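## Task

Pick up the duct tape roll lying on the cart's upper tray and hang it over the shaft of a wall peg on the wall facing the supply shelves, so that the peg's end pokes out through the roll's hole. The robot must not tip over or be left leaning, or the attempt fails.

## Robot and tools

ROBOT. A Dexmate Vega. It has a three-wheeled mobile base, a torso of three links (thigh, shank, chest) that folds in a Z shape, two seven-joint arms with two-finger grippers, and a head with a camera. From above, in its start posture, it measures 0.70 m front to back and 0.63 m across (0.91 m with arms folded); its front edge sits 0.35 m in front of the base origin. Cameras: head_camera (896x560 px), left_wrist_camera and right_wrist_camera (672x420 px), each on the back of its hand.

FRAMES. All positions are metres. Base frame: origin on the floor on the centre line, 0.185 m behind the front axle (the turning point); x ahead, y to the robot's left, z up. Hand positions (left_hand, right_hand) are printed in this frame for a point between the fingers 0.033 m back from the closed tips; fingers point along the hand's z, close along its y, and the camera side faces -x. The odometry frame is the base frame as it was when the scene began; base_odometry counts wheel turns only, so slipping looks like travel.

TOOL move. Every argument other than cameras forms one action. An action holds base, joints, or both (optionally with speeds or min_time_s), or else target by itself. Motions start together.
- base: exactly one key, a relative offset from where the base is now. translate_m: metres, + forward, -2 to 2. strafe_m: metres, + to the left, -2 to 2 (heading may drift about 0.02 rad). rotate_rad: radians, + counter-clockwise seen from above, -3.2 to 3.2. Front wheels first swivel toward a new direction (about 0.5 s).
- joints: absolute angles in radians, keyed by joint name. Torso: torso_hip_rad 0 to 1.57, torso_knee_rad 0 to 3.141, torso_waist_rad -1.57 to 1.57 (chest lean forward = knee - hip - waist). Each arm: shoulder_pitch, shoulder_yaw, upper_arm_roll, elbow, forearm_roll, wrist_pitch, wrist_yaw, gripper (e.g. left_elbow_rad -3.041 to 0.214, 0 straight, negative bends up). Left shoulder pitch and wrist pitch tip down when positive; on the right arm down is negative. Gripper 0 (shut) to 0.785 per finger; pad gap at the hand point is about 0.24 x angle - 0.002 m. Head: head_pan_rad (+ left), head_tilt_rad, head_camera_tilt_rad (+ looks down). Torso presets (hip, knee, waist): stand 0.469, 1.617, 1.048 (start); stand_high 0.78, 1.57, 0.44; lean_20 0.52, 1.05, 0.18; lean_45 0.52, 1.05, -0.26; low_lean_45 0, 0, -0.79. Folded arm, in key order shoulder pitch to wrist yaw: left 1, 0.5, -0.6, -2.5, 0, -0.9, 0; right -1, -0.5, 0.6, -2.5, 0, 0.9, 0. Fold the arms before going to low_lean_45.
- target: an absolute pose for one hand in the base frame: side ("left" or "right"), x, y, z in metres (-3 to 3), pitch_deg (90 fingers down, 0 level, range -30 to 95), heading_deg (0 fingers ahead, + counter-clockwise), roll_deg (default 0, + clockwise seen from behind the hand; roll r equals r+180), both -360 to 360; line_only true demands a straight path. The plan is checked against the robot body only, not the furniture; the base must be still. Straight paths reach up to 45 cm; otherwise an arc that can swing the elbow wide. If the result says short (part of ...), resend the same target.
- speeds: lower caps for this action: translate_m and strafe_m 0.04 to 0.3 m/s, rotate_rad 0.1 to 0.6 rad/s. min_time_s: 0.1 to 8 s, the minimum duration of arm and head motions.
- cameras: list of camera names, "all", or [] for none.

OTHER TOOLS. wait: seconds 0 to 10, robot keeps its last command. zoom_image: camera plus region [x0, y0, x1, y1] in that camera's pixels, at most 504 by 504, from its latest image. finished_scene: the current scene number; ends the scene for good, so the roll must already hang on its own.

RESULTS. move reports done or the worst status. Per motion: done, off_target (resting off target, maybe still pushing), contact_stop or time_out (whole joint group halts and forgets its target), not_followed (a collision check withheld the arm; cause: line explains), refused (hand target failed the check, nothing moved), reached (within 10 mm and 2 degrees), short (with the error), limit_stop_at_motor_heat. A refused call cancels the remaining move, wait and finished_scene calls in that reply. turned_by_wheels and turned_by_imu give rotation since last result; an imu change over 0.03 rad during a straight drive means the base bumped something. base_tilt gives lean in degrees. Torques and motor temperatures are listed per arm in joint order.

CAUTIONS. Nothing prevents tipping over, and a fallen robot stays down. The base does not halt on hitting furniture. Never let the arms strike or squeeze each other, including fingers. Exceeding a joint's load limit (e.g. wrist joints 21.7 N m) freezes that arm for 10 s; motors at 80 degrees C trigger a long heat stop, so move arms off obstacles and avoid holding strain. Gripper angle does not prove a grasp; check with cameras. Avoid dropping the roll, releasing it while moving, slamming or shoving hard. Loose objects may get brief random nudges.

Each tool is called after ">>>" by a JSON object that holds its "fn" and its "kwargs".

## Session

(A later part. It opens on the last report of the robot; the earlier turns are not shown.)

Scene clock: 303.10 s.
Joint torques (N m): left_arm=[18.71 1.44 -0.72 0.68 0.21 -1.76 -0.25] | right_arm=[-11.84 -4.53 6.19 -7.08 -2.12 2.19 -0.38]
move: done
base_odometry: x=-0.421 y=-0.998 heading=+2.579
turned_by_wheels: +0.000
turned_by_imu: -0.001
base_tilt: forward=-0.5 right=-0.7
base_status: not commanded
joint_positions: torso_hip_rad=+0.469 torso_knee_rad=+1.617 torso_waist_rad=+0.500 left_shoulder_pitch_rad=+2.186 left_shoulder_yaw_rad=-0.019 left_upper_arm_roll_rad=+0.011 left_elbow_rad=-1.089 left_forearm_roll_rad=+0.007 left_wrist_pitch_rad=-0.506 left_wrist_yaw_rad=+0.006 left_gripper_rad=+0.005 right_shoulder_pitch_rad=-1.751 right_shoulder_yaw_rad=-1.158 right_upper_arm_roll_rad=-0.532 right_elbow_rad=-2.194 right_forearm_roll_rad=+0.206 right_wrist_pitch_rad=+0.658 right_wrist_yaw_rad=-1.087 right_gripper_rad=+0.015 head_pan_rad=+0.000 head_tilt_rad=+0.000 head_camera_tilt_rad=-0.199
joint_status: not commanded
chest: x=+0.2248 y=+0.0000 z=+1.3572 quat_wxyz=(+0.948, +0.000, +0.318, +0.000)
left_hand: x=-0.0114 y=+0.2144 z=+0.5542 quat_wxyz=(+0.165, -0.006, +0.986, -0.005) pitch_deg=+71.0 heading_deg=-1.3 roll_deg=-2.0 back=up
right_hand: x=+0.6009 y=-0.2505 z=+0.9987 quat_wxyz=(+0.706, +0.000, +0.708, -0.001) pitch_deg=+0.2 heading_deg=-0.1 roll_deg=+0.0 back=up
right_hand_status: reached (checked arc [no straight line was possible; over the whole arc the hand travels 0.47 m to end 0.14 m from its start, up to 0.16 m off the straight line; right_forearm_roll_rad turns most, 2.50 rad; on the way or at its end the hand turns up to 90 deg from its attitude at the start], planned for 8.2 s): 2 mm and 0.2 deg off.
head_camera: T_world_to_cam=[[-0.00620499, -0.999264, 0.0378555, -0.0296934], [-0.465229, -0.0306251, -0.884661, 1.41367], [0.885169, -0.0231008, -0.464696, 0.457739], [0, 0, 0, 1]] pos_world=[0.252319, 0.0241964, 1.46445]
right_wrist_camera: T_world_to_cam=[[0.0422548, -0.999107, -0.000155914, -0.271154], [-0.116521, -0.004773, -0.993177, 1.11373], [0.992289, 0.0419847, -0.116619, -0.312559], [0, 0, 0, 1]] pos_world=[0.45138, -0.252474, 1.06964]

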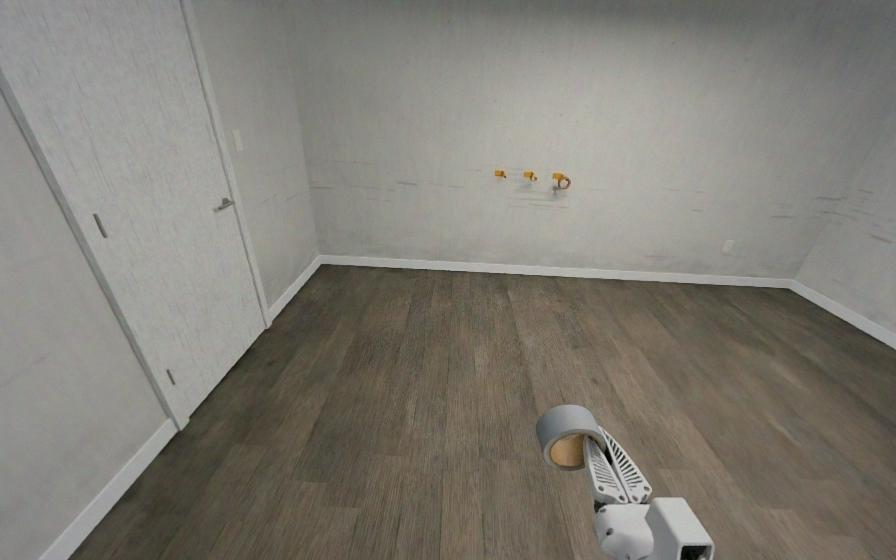

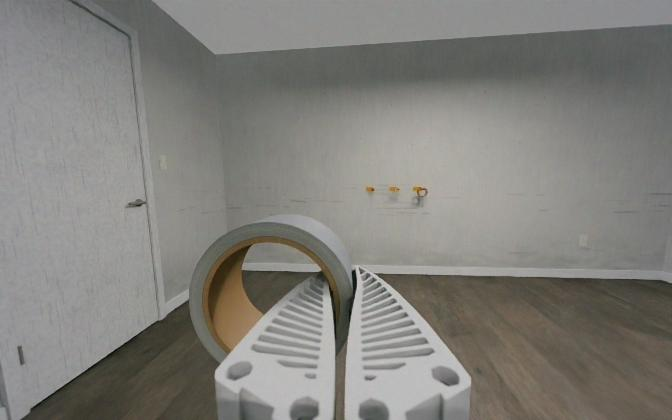

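>>> {"fn": "move", "kwargs": {"base": {"strafe_m":-0.29}, "cameras": []}}

>>> {"fn": "move", "kwargs": {"base": {"translate_m":1.8}, "cameras": ["head_camera","right_wrist_camera"]}}

>>> {"fn": "zoom_image", "kwargs": {"camera": "right_wrist_camera", "region": [250, 120, 470, 260]}}

Scene clock: 316.97 s.
Joint torques (N m): left_arm=[20.44 1.29 0.57 2.27 -0.22 -1 0.07] | right_arm=[-10.88 -5.45 5.95 -5.72 -1.93 3.19 -0.19]
move: done
base_odometry: x=-0.266 y=-0.755 heading=+2.575
turned_by_wheels: -0.005
turned_by_imu: -0.003
base_tilt: forward=-0.6 right=-0.8
base_status: done
joint_positions: torso_hip_rad=+0.469 torso_knee_rad=+1.617 torso_waist_rad=+0.500 left_shoulder_pitch_rad=+2.186 left_shoulder_yaw_rad=-0.019 left_upper_arm_roll_rad=+0.011 left_elbow_rad=-1.089 left_forearm_roll_rad=+0.007 left_wrist_pitch_rad=-0.506 left_wrist_yaw_rad=+0.006 left_gripper_rad=+0.005 right_shoulder_pitch_rad=-1.755 right_shoulder_yaw_rad=-1.158 right_upper_arm_roll_rad=-0.529 right_elbow_rad=-2.194 right_forearm_roll_rad=+0.202 right_wrist_pitch_rad=+0.660 right_wrist_yaw_rad=-1.087 right_gripper_rad=+0.015 head_pan_rad=+0.000 head_tilt_rad=+0.000 head_camera_tilt_rad=-0.199
joint_status: not commanded
chest: x=+0.2248 y=+0.0000 z=+1.3572 quat_wxyz=(+0.948, +0.000, +0.318, +0.000)
left_hand: x=-0.0114 y=+0.2144 z=+0.5542 quat_wxyz=(+0.165, -0.006, +0.986, -0.005) pitch_deg=+71.0 heading_deg=-1.3 roll_deg=-2.0 back=up
right_hand: x=+0.6000 y=-0.2499 z=+0.9998 quat_wxyz=(+0.707, +0.000, +0.707, +0.000) pitch_deg=+0.0 heading_deg=+0.0 roll_deg=+0.0 back=up

Scene clock: 325.47 s.
Joint torques (N m): left_arm=[15.06 -0.55 1.67 1.6 -0.73 -0.58 -0.06] | right_arm=[-10.04 -5.04 5.61 -5.42 -1.86 2.94 -0.04]
move: done
base_odometry: x=-1.784 y=+0.212 heading=+2.576
turned_by_wheels: +0.001
turned_by_imu: -0.004
base_tilt: forward=-0.5 right=-0.7
base_status: done
joint_positions: torso_hip_rad=+0.469 torso_knee_rad=+1.617 torso_waist_rad=+0.500 left_shoulder_pitch_rad=+2.186 left_shoulder_yaw_rad=-0.019 left_upper_arm_roll_rad=+0.011 left_elbow_rad=-1.089 left_forearm_roll_rad=+0.007 left_wrist_pitch_rad=-0.506 left_wrist_yaw_rad=+0.006 left_gripper_rad=+0.005 right_shoulder_pitch_rad=-1.755 right_shoulder_yaw_rad=-1.158 right_upper_arm_roll_rad=-0.529 right_elbow_rad=-2.194 right_forearm_roll_rad=+0.202 right_wrist_pitch_rad=+0.660 right_wrist_yaw_rad=-1.087 right_gripper_rad=+0.015 head_pan_rad=+0.000 head_tilt_rad=+0.000 head_camera_tilt_rad=-0.199
joint_status: not commanded
chest: x=+0.2249 y=+0.0000 z=+1.3572 quat_wxyz=(+0.948, +0.000, +0.318, +0.000)
left_hand: x=-0.0114 y=+0.2144 z=+0.5542 quat_wxyz=(+0.165, -0.006, +0.986, -0.005) pitch_deg=+71.0 heading_deg=-1.3 roll_deg=-2.0 back=up
right_hand: x=+0.6001 y=-0.2499 z=+0.9997 quat_wxyz=(+0.707, +0.000, +0.707, +0.000) pitch_deg=+0.0 heading_deg=+0.0 roll_deg=+0.0 back=up
head_camera: T_world_to_cam=[[-0.00620102, -0.999264, 0.0378541, -0.0296917], [-0.465307, -0.0306237, -0.88462, 1.41368], [0.885128, -0.0230993, -0.464774, 0.457776], [0, 0, 0, 1]] pos_world=[0.252418, 0.0241964, 1.46445]
right_wrist_camera: T_world_to_cam=[[0.0442328, -0.999021, -0.000397413, -0.271438], [-0.114234, -0.00466264, -0.993443, 1.1136], [0.992469, 0.0439882, -0.114328, -0.313628], [0, 0, 0, 1]] pos_world=[0.450483, -0.252185, 1.07033]

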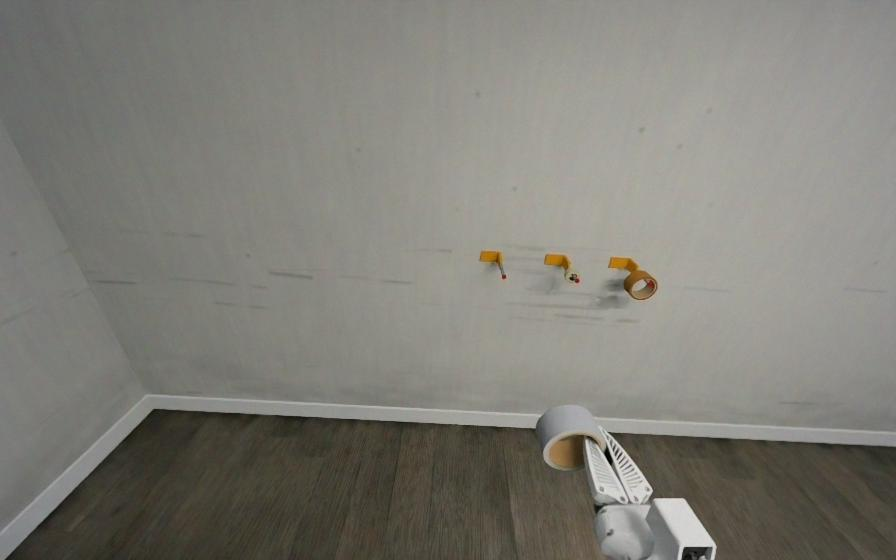

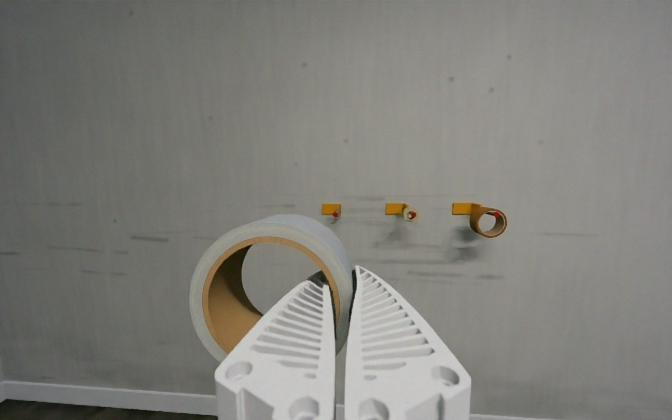

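Scaled by 2.291 (camera's finer frame: 960x600).

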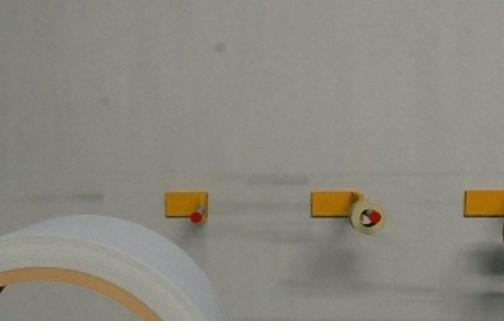

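>>> {"fn": "move", "kwargs": {"target": {"side":"right","x":0.6,"y":-0.25,"z":0.945,"pitch_deg":0,"heading_deg":0,"line_only":true}, "cameras": []}}

>>> {"fn": "move", "kwargs": {"base": {"translate_m":0.45}, "speeds": {"translate_m":0.15}, "cameras": ["head_camera","right_wrist_camera"]}}

>>> {"fn": "zoom_image", "kwargs": {"camera": "right_wrist_camera", "region": [180, 160, 430, 380]}}

>>> {"fn": "zoom_image", "kwargs": {"camera": "head_camera", "region": [440, 300, 740, 500]}}

Scene clock: 343.63 s.
Joint torques (N m): left_arm=[16.68 1.82 0 0.47 0.27 -0.78 0.03] | right_arm=[11.52 -3.49 -1.12 -3.69 -1.84 3 -0.08]
move: done
base_odometry: x=-1.784 y=+0.212 heading=+2.576
turned_by_wheels: +0.000
turned_by_imu: +0.000
base_tilt: forward=-0.6 right=-0.8
base_status: not commanded
joint_positions: torso_hip_rad=+0.469 torso_knee_rad=+1.617 torso_waist_rad=+0.500 left_shoulder_pitch_rad=+2.186 left_shoulder_yaw_rad=-0.019 left_upper_arm_roll_rad=+0.011 left_elbow_rad=-1.089 left_forearm_roll_rad=+0.007 left_wrist_pitch_rad=-0.506 left_wrist_yaw_rad=+0.006 left_gripper_rad=+0.005 right_shoulder_pitch_rad=-1.640 right_shoulder_yaw_rad=-1.002 right_upper_arm_roll_rad=-0.626 right_elbow_rad=-1.964 right_forearm_roll_rad=+0.177 right_wrist_pitch_rad=+0.748 right_wrist_yaw_rad=-0.994 right_gripper_rad=+0.015 head_pan_rad=+0.000 head_tilt_rad=+0.000 head_camera_tilt_rad=-0.199
joint_status: not commanded
chest: x=+0.2249 y=+0.0000 z=+1.3572 quat_wxyz=(+0.948, +0.000, +0.318, +0.000)
left_hand: x=-0.0114 y=+0.2144 z=+0.5542 quat_wxyz=(+0.165, -0.006, +0.986, -0.005) pitch_deg=+71.0 heading_deg=-1.3 roll_deg=-2.0 back=up
right_hand: x=+0.5999 y=-0.2503 z=+0.9458 quat_wxyz=(+0.707, +0.000, +0.707, +0.000) pitch_deg=+0.0 heading_deg=+0.0 roll_deg=+0.0 back=up
right_hand_status: reached (straight line, planned for 1.1 s): 1 mm and 0.0 deg off.

Scene clock: 347.87 s.
Joint torques (N m): left_arm=[20.7 -1.28 0.59 2.45 0.42 -0.44 0.17] | right_arm=[9.3 -1.32 -0.72 -3.53 -1.69 2.89 0.02]
move: done
base_odometry: x=-2.164 y=+0.454 heading=+2.577
turned_by_wheels: +0.001
turned_by_imu: -0.001
base_tilt: forward=-0.6 right=-0.8
base_status: done
joint_positions: torso_hip_rad=+0.469 torso_knee_rad=+1.617 torso_waist_rad=+0.500 left_shoulder_pitch_rad=+2.186 left_shoulder_yaw_rad=-0.019 left_upper_arm_roll_rad=+0.011 left_elbow_rad=-1.089 left_forearm_roll_rad=+0.007 left_wrist_pitch_rad=-0.506 left_wrist_yaw_rad=+0.006 left_gripper_rad=+0.005 right_shoulder_pitch_rad=-1.638 right_shoulder_yaw_rad=-0.999 right_upper_arm_roll_rad=-0.628 right_elbow_rad=-1.960 right_forearm_roll_rad=+0.177 right_wrist_pitch_rad=+0.749 right_wrist_yaw_rad=-0.993 right_gripper_rad=+0.015 head_pan_rad=+0.000 head_tilt_rad=+0.000 head_camera_tilt_rad=-0.199
joint_status: not commanded
chest: x=+0.2249 y=+0.0000 z=+1.3572 quat_wxyz=(+0.948, +0.000, +0.318, +0.000)
left_hand: x=-0.0114 y=+0.2144 z=+0.5542 quat_wxyz=(+0.165, -0.006, +0.986, -0.005) pitch_deg=+71.0 heading_deg=-1.3 roll_deg=-2.0 back=up
right_hand: x=+0.5999 y=-0.2501 z=+0.9448 quat_wxyz=(+0.707, +0.000, +0.707, +0.000) pitch_deg=+0.0 heading_deg=+0.0 roll_deg=+0.0 back=up
head_camera: T_world_to_cam=[[-0.00620166, -0.999264, 0.0378529, -0.0296898], [-0.465306, -0.0306223, -0.88462, 1.41368], [0.885128, -0.0230993, -0.464774, 0.457776], [0, 0, 0, 1]] pos_world=[0.252418, 0.0241964, 1.46445]
right_wrist_camera: T_world_to_cam=[[0.0438319, -0.999039, -0.00034976, -0.271421], [-0.114323, -0.004668, -0.993433, 1.05916], [0.992476, 0.043584, -0.114417, -0.319706], [0, 0, 0, 1]] pos_world=[0.450283, -0.252282, 1.01553]

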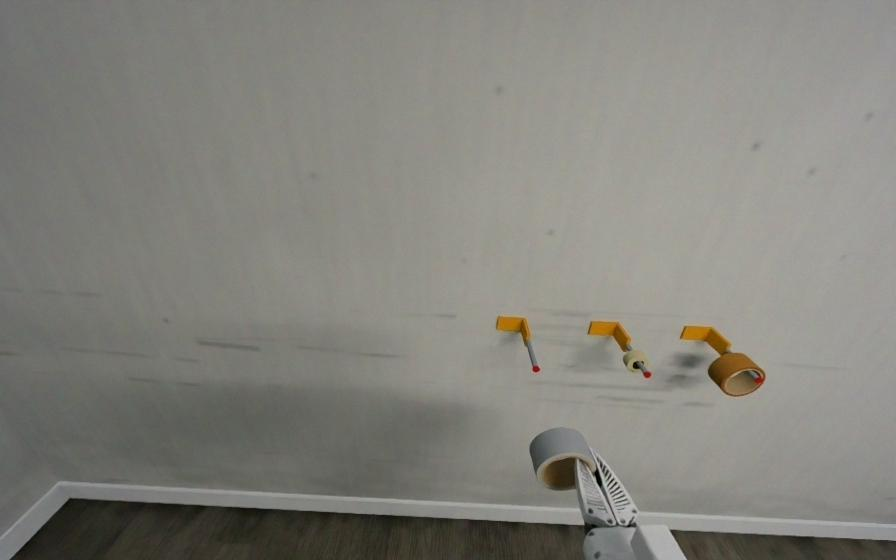

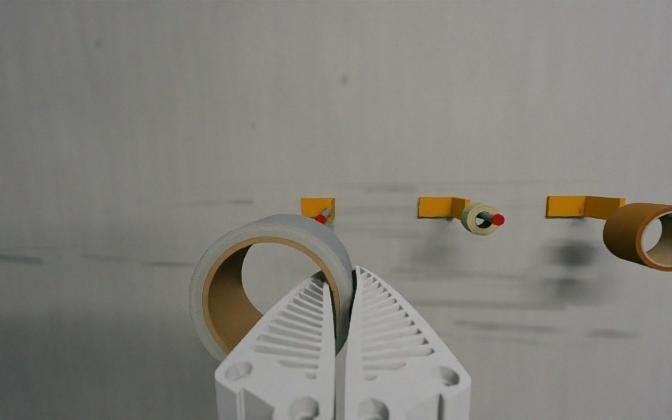

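Scaled by 2.016 (camera's finer frame: 960x600).

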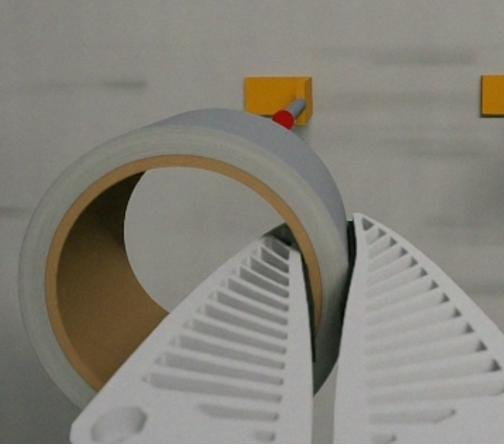

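Scaled by 1.680 (camera's finer frame: 960x600).

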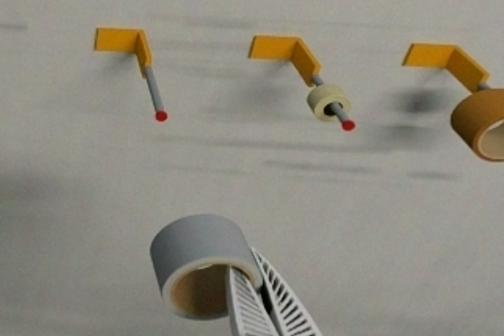

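>>> {"fn": "move", "kwargs": {"target": {"side":"right","x":0.6,"y":-0.261,"z":0.948,"pitch_deg":0,"heading_deg":0,"line_only":true}, "cameras": []}}

>>> {"fn": "move", "kwargs": {"base": {"translate_m":0.125}, "speeds": {"translate_m":0.1}, "cameras": ["head_camera","right_wrist_camera"]}}

>>> {"fn": "zoom_image", "kwargs": {"camera": "right_wrist_camera", "region": [180, 160, 430, 380]}}

>>> {"fn": "zoom_image", "kwargs": {"camera": "head_camera", "region": [440, 320, 740, 520]}}

Scene clock: 362.37 s.
Joint torques (N m): left_arm=[19.1 -0.26 0.1 1.62 0.07 -2.09 0.37] | right_arm=[-11.39 -5.82 5.01 -6.95 -1.1 3.37 -0.33]
move: done
base_odometry: x=-2.164 y=+0.454 heading=+2.577
turned_by_wheels: +0.000
turned_by_imu: +0.000
base_tilt: forward=-0.5 right=-0.8
base_status: not commanded
joint_positions: torso_hip_rad=+0.469 torso_knee_rad=+1.617 torso_waist_rad=+0.500 left_shoulder_pitch_rad=+2.186 left_shoulder_yaw_rad=-0.019 left_upper_arm_roll_rad=+0.011 left_elbow_rad=-1.089 left_forearm_roll_rad=+0.007 left_wrist_pitch_rad=-0.506 left_wrist_yaw_rad=+0.006 left_gripper_rad=+0.005 right_shoulder_pitch_rad=-1.651 right_shoulder_yaw_rad=-1.028 right_upper_arm_roll_rad=-0.614 right_elbow_rad=-1.961 right_forearm_roll_rad=+0.194 right_wrist_pitch_rad=+0.772 right_wrist_yaw_rad=-0.994 right_gripper_rad=+0.015 head_pan_rad=+0.000 head_tilt_rad=+0.000 head_camera_tilt_rad=-0.199
joint_status: not commanded
chest: x=+0.2249 y=+0.0000 z=+1.3572 quat_wxyz=(+0.948, +0.000, +0.318, +0.000)
left_hand: x=-0.0114 y=+0.2144 z=+0.5542 quat_wxyz=(+0.165, -0.006, +0.986, -0.005) pitch_deg=+71.0 heading_deg=-1.3 roll_deg=-2.0 back=up
right_hand: x=+0.6000 y=-0.2596 z=+0.9474 quat_wxyz=(+0.707, +0.000, +0.707, +0.000) pitch_deg=+0.0 heading_deg=+0.0 roll_deg=+0.0 back=up
right_hand_status: reached (straight line, planned for 0.4 s): 2 mm and 0.0 deg off.

Scene clock: 364.70 s.
Joint torques (N m): left_arm=[18.29 0.19 0.75 1.31 0.02 -0.48 0.48] | right_arm=[-10.03 -6.17 5.81 -5.71 -0.98 2.83 -0.22]
move: done
base_odometry: x=-2.269 y=+0.521 heading=+2.579
turned_by_wheels: +0.002
turned_by_imu: +0.001
base_tilt: forward=-0.5 right=-0.7
base_status: done
joint_positions: torso_hip_rad=+0.469 torso_knee_rad=+1.617 torso_waist_rad=+0.500 left_shoulder_pitch_rad=+2.186 left_shoulder_yaw_rad=-0.019 left_upper_arm_roll_rad=+0.011 left_elbow_rad=-1.089 left_forearm_roll_rad=+0.007 left_wrist_pitch_rad=-0.506 left_wrist_yaw_rad=+0.006 left_gripper_rad=+0.005 right_shoulder_pitch_rad=-1.653 right_shoulder_yaw_rad=-1.032 right_upper_arm_roll_rad=-0.612 right_elbow_rad=-1.961 right_forearm_roll_rad=+0.197 right_wrist_pitch_rad=+0.775 right_wrist_yaw_rad=-0.994 right_gripper_rad=+0.015 head_pan_rad=+0.000 head_tilt_rad=+0.000 head_camera_tilt_rad=-0.199
joint_status: not commanded
chest: x=+0.2249 y=+0.0000 z=+1.3572 quat_wxyz=(+0.948, +0.000, +0.318, +0.000)
left_hand: x=-0.0114 y=+0.2144 z=+0.5542 quat_wxyz=(+0.165, -0.006, +0.986, -0.005) pitch_deg=+71.0 heading_deg=-1.3 roll_deg=-2.0 back=up
right_hand: x=+0.6000 y=-0.2609 z=+0.9478 quat_wxyz=(+0.707, +0.000, +0.707, +0.000) pitch_deg=+0.0 heading_deg=+0.0 roll_deg=+0.0 back=up
head_camera: T_world_to_cam=[[-0.00620166, -0.999264, 0.0378529, -0.0296898], [-0.465306, -0.0306223, -0.88462, 1.41368], [0.885128, -0.0230993, -0.464774, 0.457776], [0, 0, 0, 1]] pos_world=[0.252418, 0.0241964, 1.46445]
right_wrist_camera: T_world_to_cam=[[0.04423, -0.999021, -0.000383995, -0.282456], [-0.114025, -0.00466639, -0.993467, 1.0619], [0.992493, 0.0439848, -0.114119, -0.319204], [0, 0, 0, 1]] pos_world=[0.450384, -0.263184, 1.01843]

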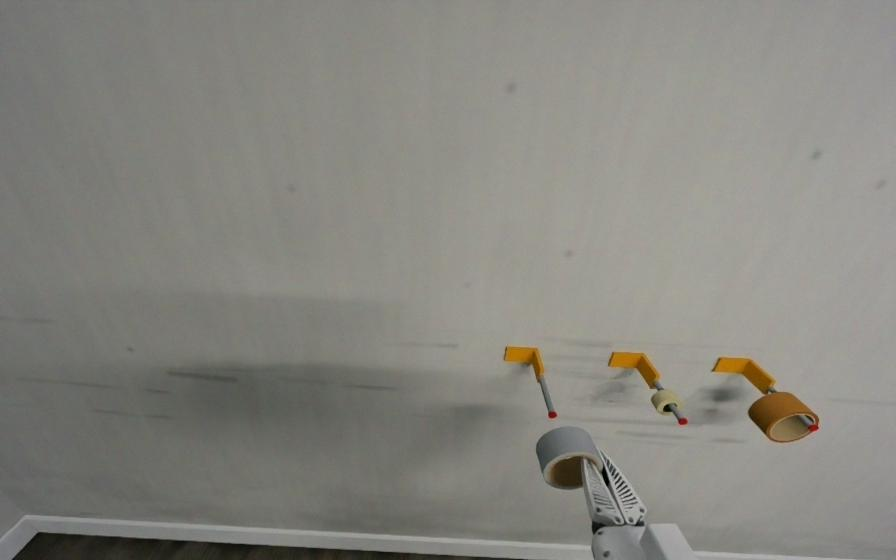

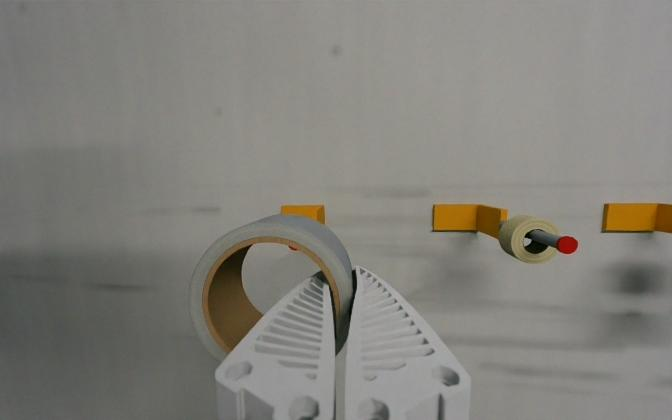

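Scaled by 2.016 (camera's finer frame: 960x600).

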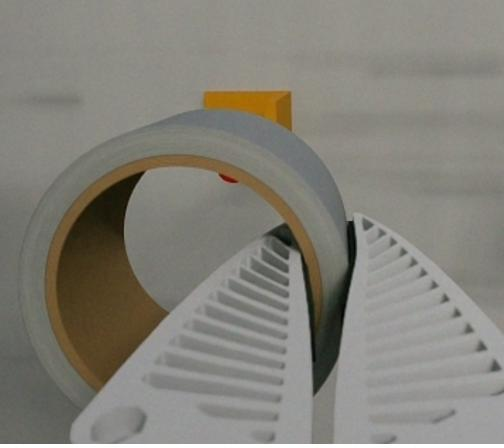

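Scaled by 1.680 (camera's finer frame: 960x600).

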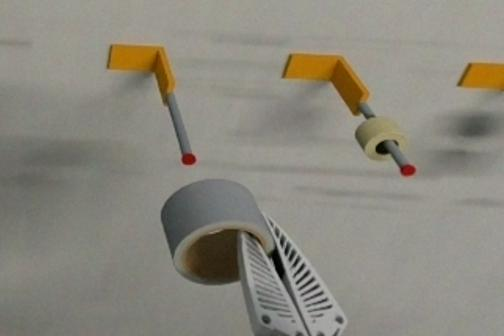

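>>> {"fn": "move", "kwargs": {"base": {"translate_m":0.09}, "speeds": {"translate_m":0.06}, "cameras": ["right_wrist_camera"]}}

>>> {"fn": "zoom_image", "kwargs": {"camera": "right_wrist_camera", "region": [180, 160, 430, 380]}}

Scene clock: 383.40 s.
Joint torques (N m): left_arm=[18.72 -1.43 1.81 2.6 -0.4 -1.27 0.62] | right_arm=[-10.38 -6.35 5.47 -4.98 -1.09 2.82 -0.27]
move: done
base_odometry: x=-2.345 y=+0.569 heading=+2.580
turned_by_wheels: +0.001
turned_by_imu: +0.001
base_tilt: forward=-0.6 right=-0.9
base_status: done
joint_positions: torso_hip_rad=+0.469 torso_knee_rad=+1.617 torso_waist_rad=+0.500 left_shoulder_pitch_rad=+2.186 left_shoulder_yaw_rad=-0.019 left_upper_arm_roll_rad=+0.011 left_elbow_rad=-1.089 left_forearm_roll_rad=+0.007 left_wrist_pitch_rad=-0.506 left_wrist_yaw_rad=+0.006 left_gripper_rad=+0.005 right_shoulder_pitch_rad=-1.653 right_shoulder_yaw_rad=-1.032 right_upper_arm_roll_rad=-0.612 right_elbow_rad=-1.961 right_forearm_roll_rad=+0.197 right_wrist_pitch_rad=+0.775 right_wrist_yaw_rad=-0.994 right_gripper_rad=+0.015 head_pan_rad=+0.000 head_tilt_rad=+0.000 head_camera_tilt_rad=-0.199
joint_status: not commanded
chest: x=+0.2249 y=+0.0000 z=+1.3572 quat_wxyz=(+0.948, +0.000, +0.318, +0.000)
left_hand: x=-0.0114 y=+0.2144 z=+0.5542 quat_wxyz=(+0.165, -0.006, +0.986, -0.005) pitch_deg=+71.0 heading_deg=-1.3 roll_deg=-2.0 back=up
right_hand: x=+0.6000 y=-0.2610 z=+0.9478 quat_wxyz=(+0.707, +0.000, +0.707, +0.000) pitch_deg=+0.0 heading_deg=+0.0 roll_deg=+0.0 back=up
right_wrist_camera: T_world_to_cam=[[0.0441303, -0.999026, -0.000376593, -0.28242], [-0.114025, -0.00466238, -0.993467, 1.0619], [0.992497, 0.043885, -0.11412, -0.319232], [0, 0, 0, 1]] pos_world=[0.450384, -0.263184, 1.01843]

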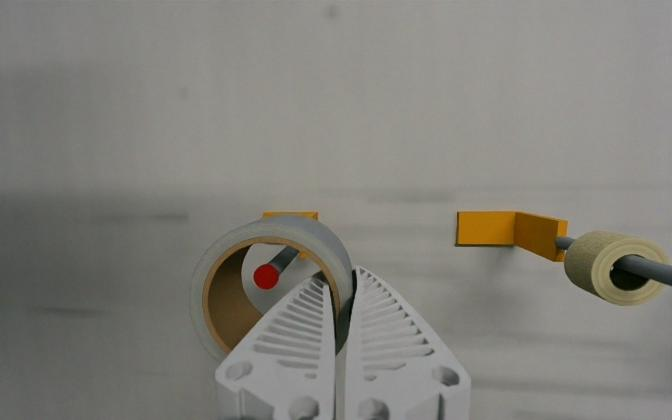

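Scaled by 2.016 (camera's finer frame: 960x600).

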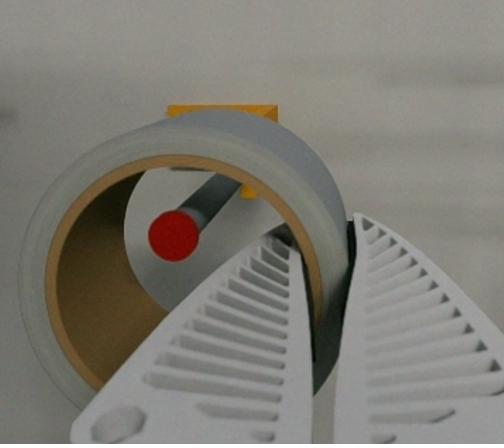

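>>> {"fn": "move", "kwargs": {"base": {"translate_m":0.065}, "speeds": {"translate_m":0.05}, "cameras": ["right_wrist_camera","head_camera"]}}

>>> {"fn": "zoom_image", "kwargs": {"camera": "head_camera", "region": [470, 350, 690, 500]}}

Scene clock: 392.20 s.
Joint torques (N m): left_arm=[17.88 -2.5 1.79 1.92 -0.65 -0.92 -0.1] | right_arm=[-9.95 -5.72 4.94 -5.95 -1.1 2.31 -0.31]
move: done
base_odometry: x=-2.400 y=+0.604 heading=+2.581
turned_by_wheels: +0.001
turned_by_imu: +0.000
base_tilt: forward=-0.5 right=-0.9
base_status: done
joint_positions: torso_hip_rad=+0.469 torso_knee_rad=+1.617 torso_waist_rad=+0.500 left_shoulder_pitch_rad=+2.186 left_shoulder_yaw_rad=-0.019 left_upper_arm_roll_rad=+0.011 left_elbow_rad=-1.089 left_forearm_roll_rad=+0.007 left_wrist_pitch_rad=-0.506 left_wrist_yaw_rad=+0.006 left_gripper_rad=+0.005 right_shoulder_pitch_rad=-1.653 right_shoulder_yaw_rad=-1.032 right_upper_arm_roll_rad=-0.612 right_elbow_rad=-1.961 right_forearm_roll_rad=+0.197 right_wrist_pitch_rad=+0.775 right_wrist_yaw_rad=-0.994 right_gripper_rad=+0.015 head_pan_rad=+0.000 head_tilt_rad=+0.000 head_camera_tilt_rad=-0.199
joint_status: not commanded
chest: x=+0.2249 y=+0.0000 z=+1.3572 quat_wxyz=(+0.948, +0.000, +0.318, +0.000)
left_hand: x=-0.0114 y=+0.2144 z=+0.5542 quat_wxyz=(+0.165, -0.006, +0.986, -0.005) pitch_deg=+71.0 heading_deg=-1.3 roll_deg=-2.0 back=up
right_hand: x=+0.6000 y=-0.2610 z=+0.9478 quat_wxyz=(+0.707, +0.000, +0.707, +0.000) pitch_deg=+0.0 heading_deg=+0.0 roll_deg=+0.0 back=up
pictures: head_camera, right_wrist_camera
head_camera: T_world_to_cam=[[-0.00620166, -0.999264, 0.0378529, -0.0296898], [-0.465306, -0.0306223, -0.88462, 1.41368], [0.885128, -0.0230993, -0.464774, 0.457776], [0, 0, 0, 1]] pos_world=[0.252418, 0.0241964, 1.46445]
right_wrist_camera: T_world_to_cam=[[0.0441303, -0.999026, -0.000376593, -0.28242], [-0.114025, -0.00466238, -0.993467, 1.0619], [0.992497, 0.043885, -0.11412, -0.319232], [0, 0, 0, 1]] pos_world=[0.450384, -0.263184, 1.01843]

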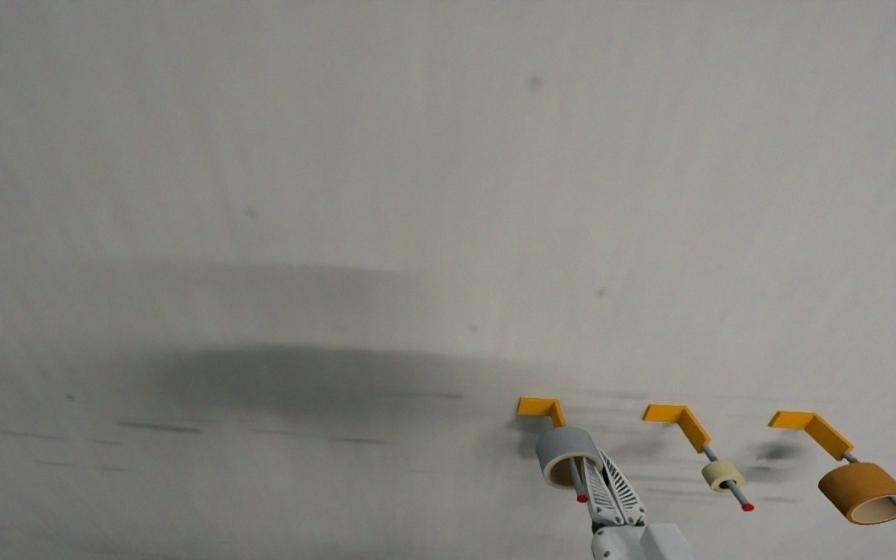

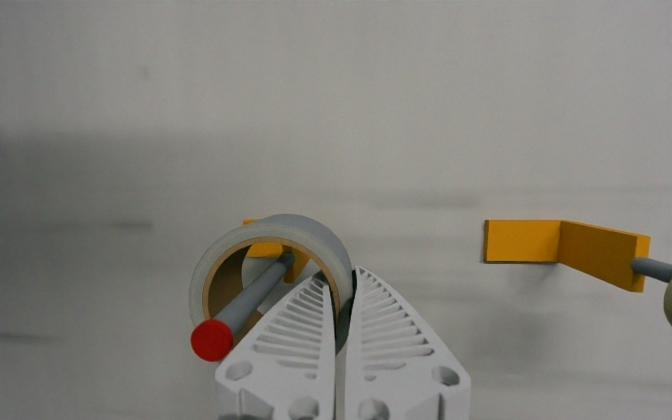

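Scaled by 2.291 (camera's finer frame: 960x600).

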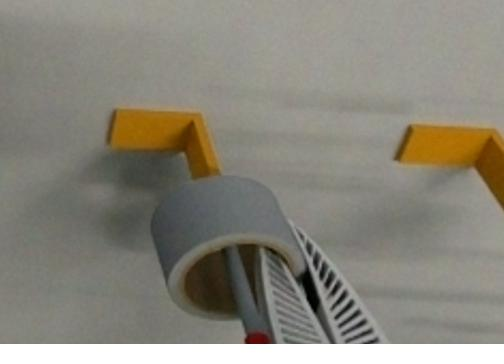

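>>> {"fn": "move", "kwargs": {"target": {"side":"right","x":0.6,"y":-0.252,"z":0.931,"pitch_deg":0,"heading_deg":0,"line_only":true}, "cameras": ["right_wrist_camera"]}}

>>> {"fn": "zoom_image", "kwargs": {"camera": "right_wrist_camera", "region": [180, 160, 430, 380]}}

Scene clock: 398.90 s.
Joint torques (N m): left_arm=[20.46 -2.7 1.76 1.77 0.54 -1.09 0.23] | right_arm=[10.57 -1.12 -1.37 -4.59 -1.95 3.49 0.18]
move: done
base_odometry: x=-2.400 y=+0.604 heading=+2.581
turned_by_wheels: +0.000
turned_by_imu: +0.000
base_tilt: forward=-0.6 right=-0.7
base_status: not commanded
joint_positions: torso_hip_rad=+0.469 torso_knee_rad=+1.617 torso_waist_rad=+0.500 left_shoulder_pitch_rad=+2.186 left_shoulder_yaw_rad=-0.019 left_upper_arm_roll_rad=+0.011 left_elbow_rad=-1.089 left_forearm_roll_rad=+0.007 left_wrist_pitch_rad=-0.506 left_wrist_yaw_rad=+0.006 left_gripper_rad=+0.005 right_shoulder_pitch_rad=-1.614 right_shoulder_yaw_rad=-0.969 right_upper_arm_roll_rad=-0.645 right_elbow_rad=-1.896 right_forearm_roll_rad=+0.177 right_wrist_pitch_rad=+0.782 right_wrist_yaw_rad=-0.972 right_gripper_rad=+0.015 head_pan_rad=+0.000 head_tilt_rad=+0.000 head_camera_tilt_rad=-0.199
joint_status: not commanded
chest: x=+0.2249 y=+0.0000 z=+1.3572 quat_wxyz=(+0.948, +0.000, +0.318, +0.000)
left_hand: x=-0.0114 y=+0.2144 z=+0.5542 quat_wxyz=(+0.165, -0.006, +0.986, -0.005) pitch_deg=+71.0 heading_deg=-1.3 roll_deg=-2.0 back=up
right_hand: x=+0.5999 y=-0.2528 z=+0.9318 quat_wxyz=(+0.707, +0.000, +0.707, +0.000) pitch_deg=+0.0 heading_deg=+0.0 roll_deg=+0.0 back=up
right_hand_status: reached (straight line, planned for 0.5 s): 1 mm and 0.0 deg off.
right_wrist_camera: T_world_to_cam=[[0.0436454, -0.999047, -0.000227021, -0.274164], [-0.114319, -0.00476853, -0.993433, 1.04611], [0.992485, 0.0433848, -0.114418, -0.321141], [0, 0, 0, 1]] pos_world=[0.450283, -0.254981, 1.00243]

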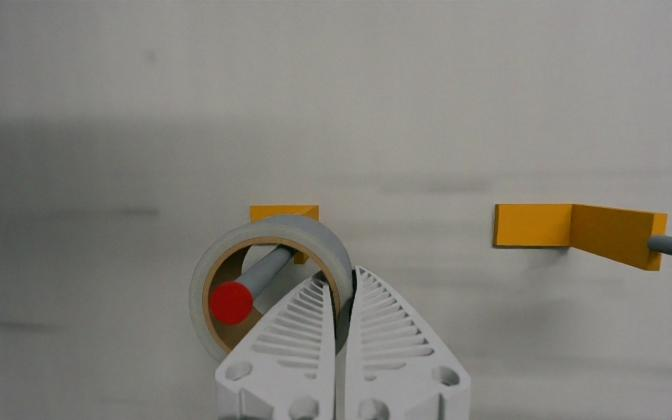

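Scaled by 2.016 (camera's finer frame: 960x600).

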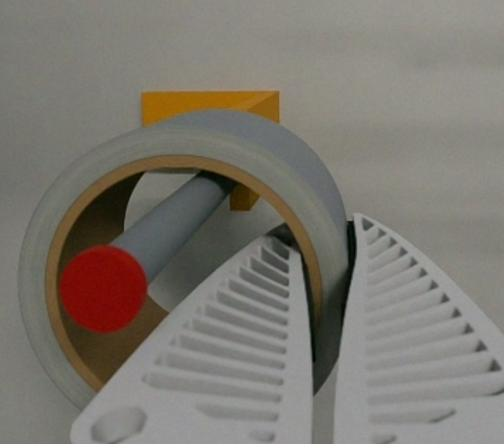

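>>> {"fn": "move", "kwargs": {"target": {"side":"right","x":0.6,"y":-0.25,"z":0.92,"pitch_deg":0,"heading_deg":0,"line_only":true}, "cameras": ["right_wrist_camera"]}}

>>> {"fn": "zoom_image", "kwargs": {"camera": "right_wrist_camera", "region": [180, 160, 430, 380]}}

Scene clock: 404.00 s.
Joint torques (N m): left_arm=[18.67 -1.65 -0.2 1.04 0.39 -1.42 -0.29] | right_arm=[5.21 -1.48 -2.08 -1.63 -0.12 1 -0.52]
move: done
base_odometry: x=-2.400 y=+0.604 heading=+2.581
turned_by_wheels: +0.000
turned_by_imu: +0.000
base_tilt: forward=-0.5 right=-0.9
base_status: not commanded
joint_positions: torso_hip_rad=+0.469 torso_knee_rad=+1.617 torso_waist_rad=+0.500 left_shoulder_pitch_rad=+2.186 left_shoulder_yaw_rad=-0.019 left_upper_arm_roll_rad=+0.011 left_elbow_rad=-1.089 left_forearm_roll_rad=+0.007 left_wrist_pitch_rad=-0.506 left_wrist_yaw_rad=+0.006 left_gripper_rad=+0.005 right_shoulder_pitch_rad=-1.589 right_shoulder_yaw_rad=-0.934 right_upper_arm_roll_rad=-0.663 right_elbow_rad=-1.845 right_forearm_roll_rad=+0.169 right_wrist_pitch_rad=+0.799 right_wrist_yaw_rad=-0.957 right_gripper_rad=+0.015 head_pan_rad=+0.000 head_tilt_rad=+0.000 head_camera_tilt_rad=-0.199
joint_status: not commanded
chest: x=+0.2249 y=+0.0000 z=+1.3572 quat_wxyz=(+0.948, +0.000, +0.318, +0.000)
left_hand: x=-0.0114 y=+0.2144 z=+0.5542 quat_wxyz=(+0.165, -0.006, +0.986, -0.005) pitch_deg=+71.0 heading_deg=-1.3 roll_deg=-2.0 back=up
right_hand: x=+0.6000 y=-0.2503 z=+0.9210 quat_wxyz=(+0.707, +0.000, +0.707, +0.000) pitch_deg=+0.0 heading_deg=+0.0 roll_deg=+0.0 back=up
right_hand_status: reached (straight line, planned for 0.5 s): 1 mm and 0.0 deg off.
right_wrist_camera: T_world_to_cam=[[0.0440112, -0.999031, -0.000536685, -0.271524], [-0.113541, -0.00446818, -0.993523, 1.0351], [0.992558, 0.0437871, -0.113627, -0.323214], [0, 0, 0, 1]] pos_world=[0.450285, -0.252483, 0.991526]

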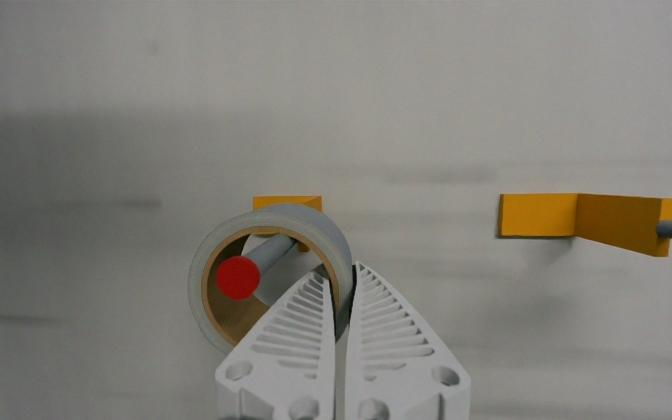

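Scaled by 2.016 (camera's finer frame: 960x600).

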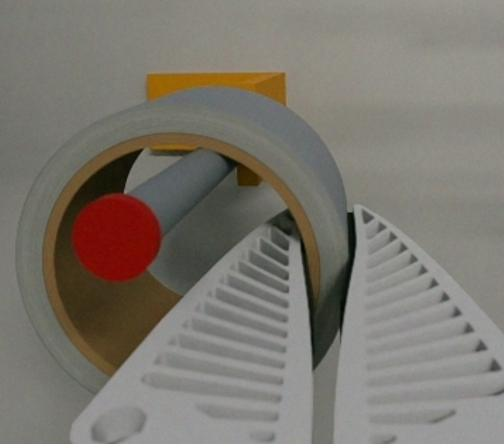

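>>> {"fn": "move", "kwargs": {"joints": {"right_gripper_rad":0.1}, "min_time_s": 2.5, "cameras": ["right_wrist_camera","head_camera"]}}

>>> {"fn": "zoom_image", "kwargs": {"camera": "right_wrist_camera", "region": [180, 160, 430, 380]}}

"min_time_s" has no arm or head joint beside it: it slows only arm and head motions. Command such a joint too, or leave it out
Scene clock: 408.27 s.
Joint torques (N m): left_arm=[19.77 1.42 3.68 1.05 0.26 -1.56 0.01] | right_arm=[6.43 -2.3 -2.6 -1.38 -0.13 1.47 -0.26]
base_odometry: x=-2.400 y=+0.604 heading=+2.581
turned_by_wheels: +0.000
turned_by_imu: +0.000
base_tilt: forward=-0.6 right=-0.9
base_status: not commanded
joint_positions: torso_hip_rad=+0.469 torso_knee_rad=+1.617 torso_waist_rad=+0.500 left_shoulder_pitch_rad=+2.186 left_shoulder_yaw_rad=-0.019 left_upper_arm_roll_rad=+0.011 left_elbow_rad=-1.089 left_forearm_roll_rad=+0.007 left_wrist_pitch_rad=-0.506 left_wrist_yaw_rad=+0.006 left_gripper_rad=+0.005 right_shoulder_pitch_rad=-1.587 right_shoulder_yaw_rad=-0.931 right_upper_arm_roll_rad=-0.664 right_elbow_rad=-1.841 right_forearm_roll_rad=+0.168 right_wrist_pitch_rad=+0.800 right_wrist_yaw_rad=-0.956 right_gripper_rad=+0.015 head_pan_rad=+0.000 head_tilt_rad=+0.000 head_camera_tilt_rad=-0.199
joint_status: not commanded
chest: x=+0.2249 y=+0.0000 z=+1.3572 quat_wxyz=(+0.948, +0.000, +0.318, +0.000)
left_hand: x=-0.0114 y=+0.2144 z=+0.5542 quat_wxyz=(+0.165, -0.006, +0.986, -0.005) pitch_deg=+71.0 heading_deg=-1.3 roll_deg=-2.0 back=up
right_hand: x=+0.6000 y=-0.2500 z=+0.9202 quat_wxyz=(+0.707, +0.000, +0.707, +0.000) pitch_deg=+0.0 heading_deg=+0.0 roll_deg=+0.0 back=up
right_hand_status: reached (straight line, planned for 0.5 s): 0 mm and 0.0 deg off.
pictures: none

Scaled by 2.016 (camera's finer frame: 960x600).

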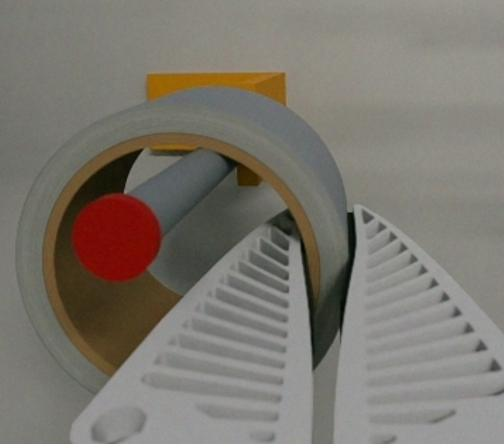

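>>> {"fn": "move", "kwargs": {"joints": {"right_gripper_rad":0.055}, "cameras": ["right_wrist_camera"]}}

>>> {"fn": "zoom_image", "kwargs": {"camera": "right_wrist_camera", "region": [180, 160, 430, 380]}}

Scene clock: 412.83 s.
Joint torques (N m): left_arm=[18.29 3.23 1.06 -0.54 -0.47 0.21 0.16] | right_arm=[5.93 -4.14 -1.58 -2.69 -0.31 1.76 -0.02]
Motor temperatures (°C): left_arm=[35 33 33 31 36 35 38] | right_arm=[34 30 38 34 36 34 37]
move: done
base_odometry: x=-2.400 y=+0.604 heading=+2.581
turned_by_wheels: +0.000
turned_by_imu: +0.000
base_tilt: forward=-0.6 right=-0.8
base_status: not commanded
joint_positions: torso_hip_rad=+0.469 torso_knee_rad=+1.617 torso_waist_rad=+0.500 left_shoulder_pitch_rad=+2.186 left_shoulder_yaw_rad=-0.019 left_upper_arm_roll_rad=+0.011 left_elbow_rad=-1.089 left_forearm_roll_rad=+0.007 left_wrist_pitch_rad=-0.506 left_wrist_yaw_rad=+0.006 left_gripper_rad=+0.005 right_shoulder_pitch_rad=-1.587 right_shoulder_yaw_rad=-0.931 right_upper_arm_roll_rad=-0.664 right_elbow_rad=-1.841 right_forearm_roll_rad=+0.168 right_wrist_pitch_rad=+0.800 right_wrist_yaw_rad=-0.956 right_gripper_rad=+0.055 head_pan_rad=+0.000 head_tilt_rad=+0.000 head_camera_tilt_rad=-0.199
joint_status: all done
chest: x=+0.2249 y=+0.0000 z=+1.3572 quat_wxyz=(+0.948, +0.000, +0.318, +0.000)
left_hand: x=-0.0114 y=+0.2144 z=+0.5542 quat_wxyz=(+0.165, -0.006, +0.986, -0.005) pitch_deg=+71.0 heading_deg=-1.3 roll_deg=-2.0 back=up
right_hand: x=+0.6000 y=-0.2500 z=+0.9201 quat_wxyz=(+0.707, +0.000, +0.707, +0.000) pitch_deg=+0.0 heading_deg=+0.0 roll_deg=+0.0 back=up
right_wrist_camera: T_world_to_cam=[[0.04422, -0.999022, -0.000469396, -0.271484], [-0.113733, -0.00456739, -0.993501, 1.03425], [0.992527, 0.043986, -0.113823, -0.323066], [0, 0, 0, 1]] pos_world=[0.450284, -0.252284, 0.990627]

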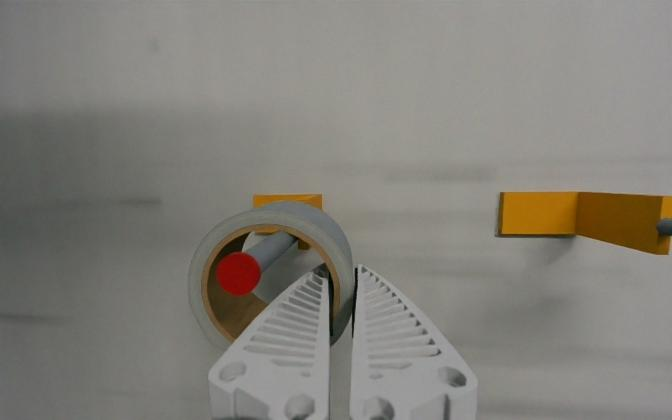

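Scaled by 2.016 (camera's finer frame: 960x600).

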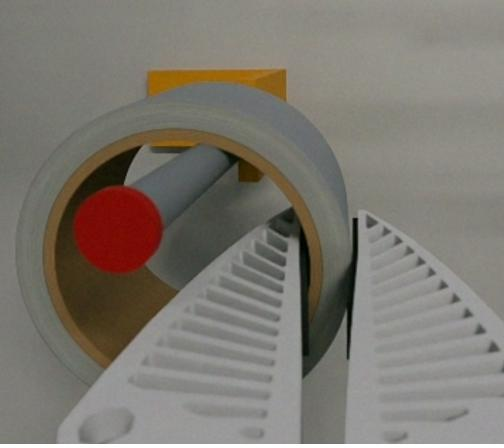

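>>> {"fn": "move", "kwargs": {"joints": {"right_gripper_rad":0.1}, "cameras": ["right_wrist_camera"]}}

>>> {"fn": "zoom_image", "kwargs": {"camera": "right_wrist_camera", "region": [180, 160, 430, 380]}}

Scene clock: 415.70 s.
Joint torques (N m): left_arm=[19.06 0.8 -0.86 0.3 0.28 -0.88 0.44] | right_arm=[7.04 -2.39 -1.53 -2.56 -0.77 1.75 -0.13]
move: done
base_odometry: x=-2.400 y=+0.604 heading=+2.581
turned_by_wheels: +0.000
turned_by_imu: +0.000
base_tilt: forward=-0.5 right=-0.6
base_status: not commanded
joint_positions: torso_hip_rad=+0.469 torso_knee_rad=+1.617 torso_waist_rad=+0.500 left_shoulder_pitch_rad=+2.186 left_shoulder_yaw_rad=-0.019 left_upper_arm_roll_rad=+0.011 left_elbow_rad=-1.089 left_forearm_roll_rad=+0.007 left_wrist_pitch_rad=-0.506 left_wrist_yaw_rad=+0.006 left_gripper_rad=+0.005 right_shoulder_pitch_rad=-1.587 right_shoulder_yaw_rad=-0.931 right_upper_arm_roll_rad=-0.664 right_elbow_rad=-1.841 right_forearm_roll_rad=+0.169 right_wrist_pitch_rad=+0.800 right_wrist_yaw_rad=-0.956 right_gripper_rad=+0.100 head_pan_rad=+0.000 head_tilt_rad=+0.000 head_camera_tilt_rad=-0.199
joint_status: all done
chest: x=+0.2249 y=+0.0000 z=+1.3572 quat_wxyz=(+0.948, +0.000, +0.318, +0.000)
left_hand: x=-0.0114 y=+0.2144 z=+0.5542 quat_wxyz=(+0.165, -0.006, +0.986, -0.005) pitch_deg=+71.0 heading_deg=-1.3 roll_deg=-2.0 back=up
right_hand: x=+0.5999 y=-0.2501 z=+0.9200 quat_wxyz=(+0.707, +0.000, +0.707, +0.000) pitch_deg=+0.0 heading_deg=+0.0 roll_deg=+0.0 back=up
right_wrist_camera: T_world_to_cam=[[0.0441314, -0.999026, -0.000367991, -0.271545], [-0.113926, -0.00466668, -0.993478, 1.03429], [0.992509, 0.0438855, -0.114021, -0.322886], [0, 0, 0, 1]] pos_world=[0.450284, -0.252284, 0.990628]

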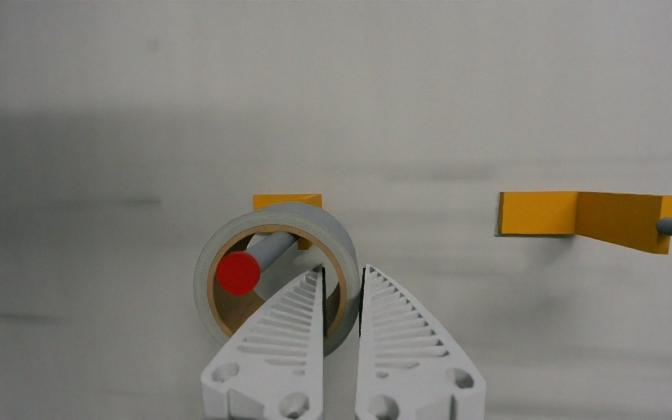

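Scaled by 2.016 (camera's finer frame: 960x600).

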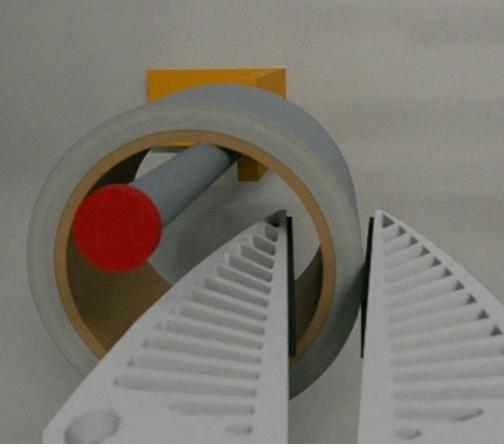

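>>> {"fn": "move", "kwargs": {"base": {"translate_m":-0.3}, "speeds": {"translate_m":0.06}, "cameras": ["head_camera","right_wrist_camera"]}}

Scene clock: 442.57 s.
Joint torques (N m): left_arm=[21.47 -0.72 -1.22 0.95 0.53 -0.81 0.27] | right_arm=[7.63 -1.6 -1.26 -4.18 -0.82 2.39 -0.27]
move: done
base_odometry: x=-2.146 y=+0.445 heading=+2.583
turned_by_wheels: +0.002
turned_by_imu: +0.003
base_tilt: forward=-0.4 right=-0.8
base_status: done
joint_positions: torso_hip_rad=+0.469 torso_knee_rad=+1.617 torso_waist_rad=+0.500 left_shoulder_pitch_rad=+2.186 left_shoulder_yaw_rad=-0.019 left_upper_arm_roll_rad=+0.011 left_elbow_rad=-1.089 left_forearm_roll_rad=+0.007 left_wrist_pitch_rad=-0.506 left_wrist_yaw_rad=+0.006 left_gripper_rad=+0.005 right_shoulder_pitch_rad=-1.587 right_shoulder_yaw_rad=-0.931 right_upper_arm_roll_rad=-0.664 right_elbow_rad=-1.841 right_forearm_roll_rad=+0.169 right_wrist_pitch_rad=+0.800 right_wrist_yaw_rad=-0.956 right_gripper_rad=+0.100 head_pan_rad=+0.000 head_tilt_rad=+0.000 head_camera_tilt_rad=-0.199
joint_status: not commanded
chest: x=+0.2248 y=+0.0000 z=+1.3572 quat_wxyz=(+0.948, +0.000, +0.318, +0.000)
left_hand: x=-0.0114 y=+0.2144 z=+0.5542 quat_wxyz=(+0.165, -0.006, +0.986, -0.005) pitch_deg=+71.0 heading_deg=-1.3 roll_deg=-2.0 back=up
right_hand: x=+0.5999 y=-0.2501 z=+0.9201 quat_wxyz=(+0.707, +0.000, +0.707, +0.000) pitch_deg=+0.0 heading_deg=+0.0 roll_deg=+0.0 back=up
head_camera: T_world_to_cam=[[-0.00620622, -0.999264, 0.0378504, -0.0296856], [-0.465187, -0.0306211, -0.884683, 1.41369], [0.885191, -0.0230981, -0.464654, 0.457672], [0, 0, 0, 1]] pos_world=[0.25232, 0.0241964, 1.46445]
right_wrist_camera: T_world_to_cam=[[0.0440328, -0.99903, -0.000352006, -0.271513], [-0.113828, -0.00466698, -0.99349, 1.03424], [0.992524, 0.0437862, -0.113923, -0.322917], [0, 0, 0, 1]] pos_world=[0.450184, -0.252283, 0.990628]

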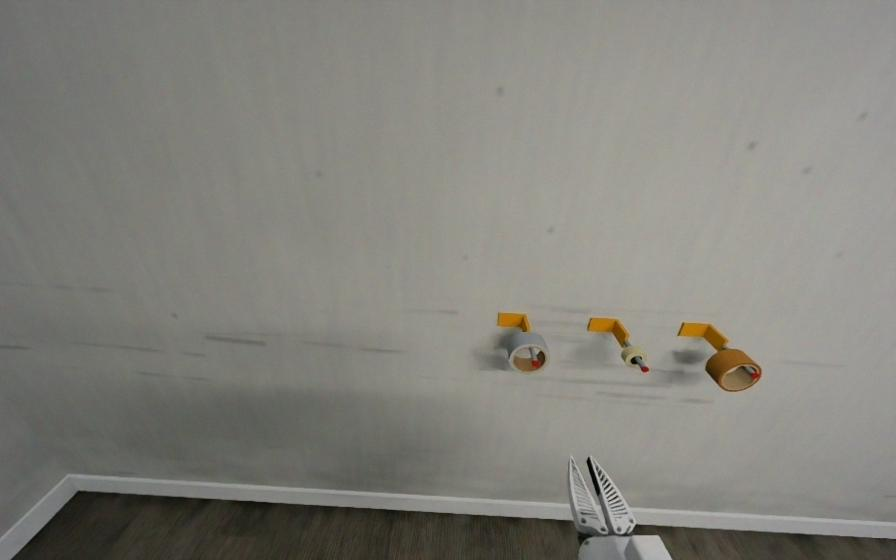

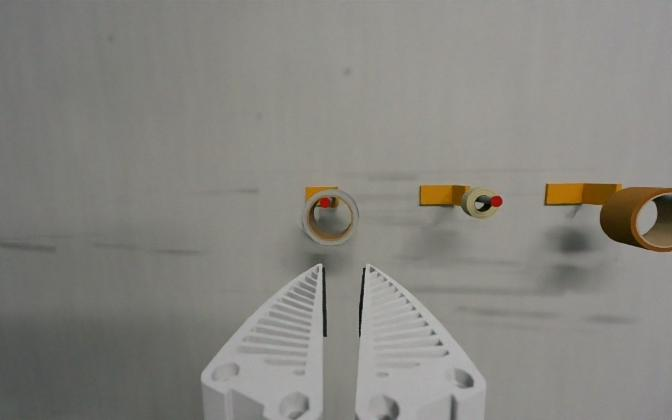

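Hung.

>>> {"fn": "finished_scene", "kwargs": {"scene": 2}}

The scene is finished: the task was done.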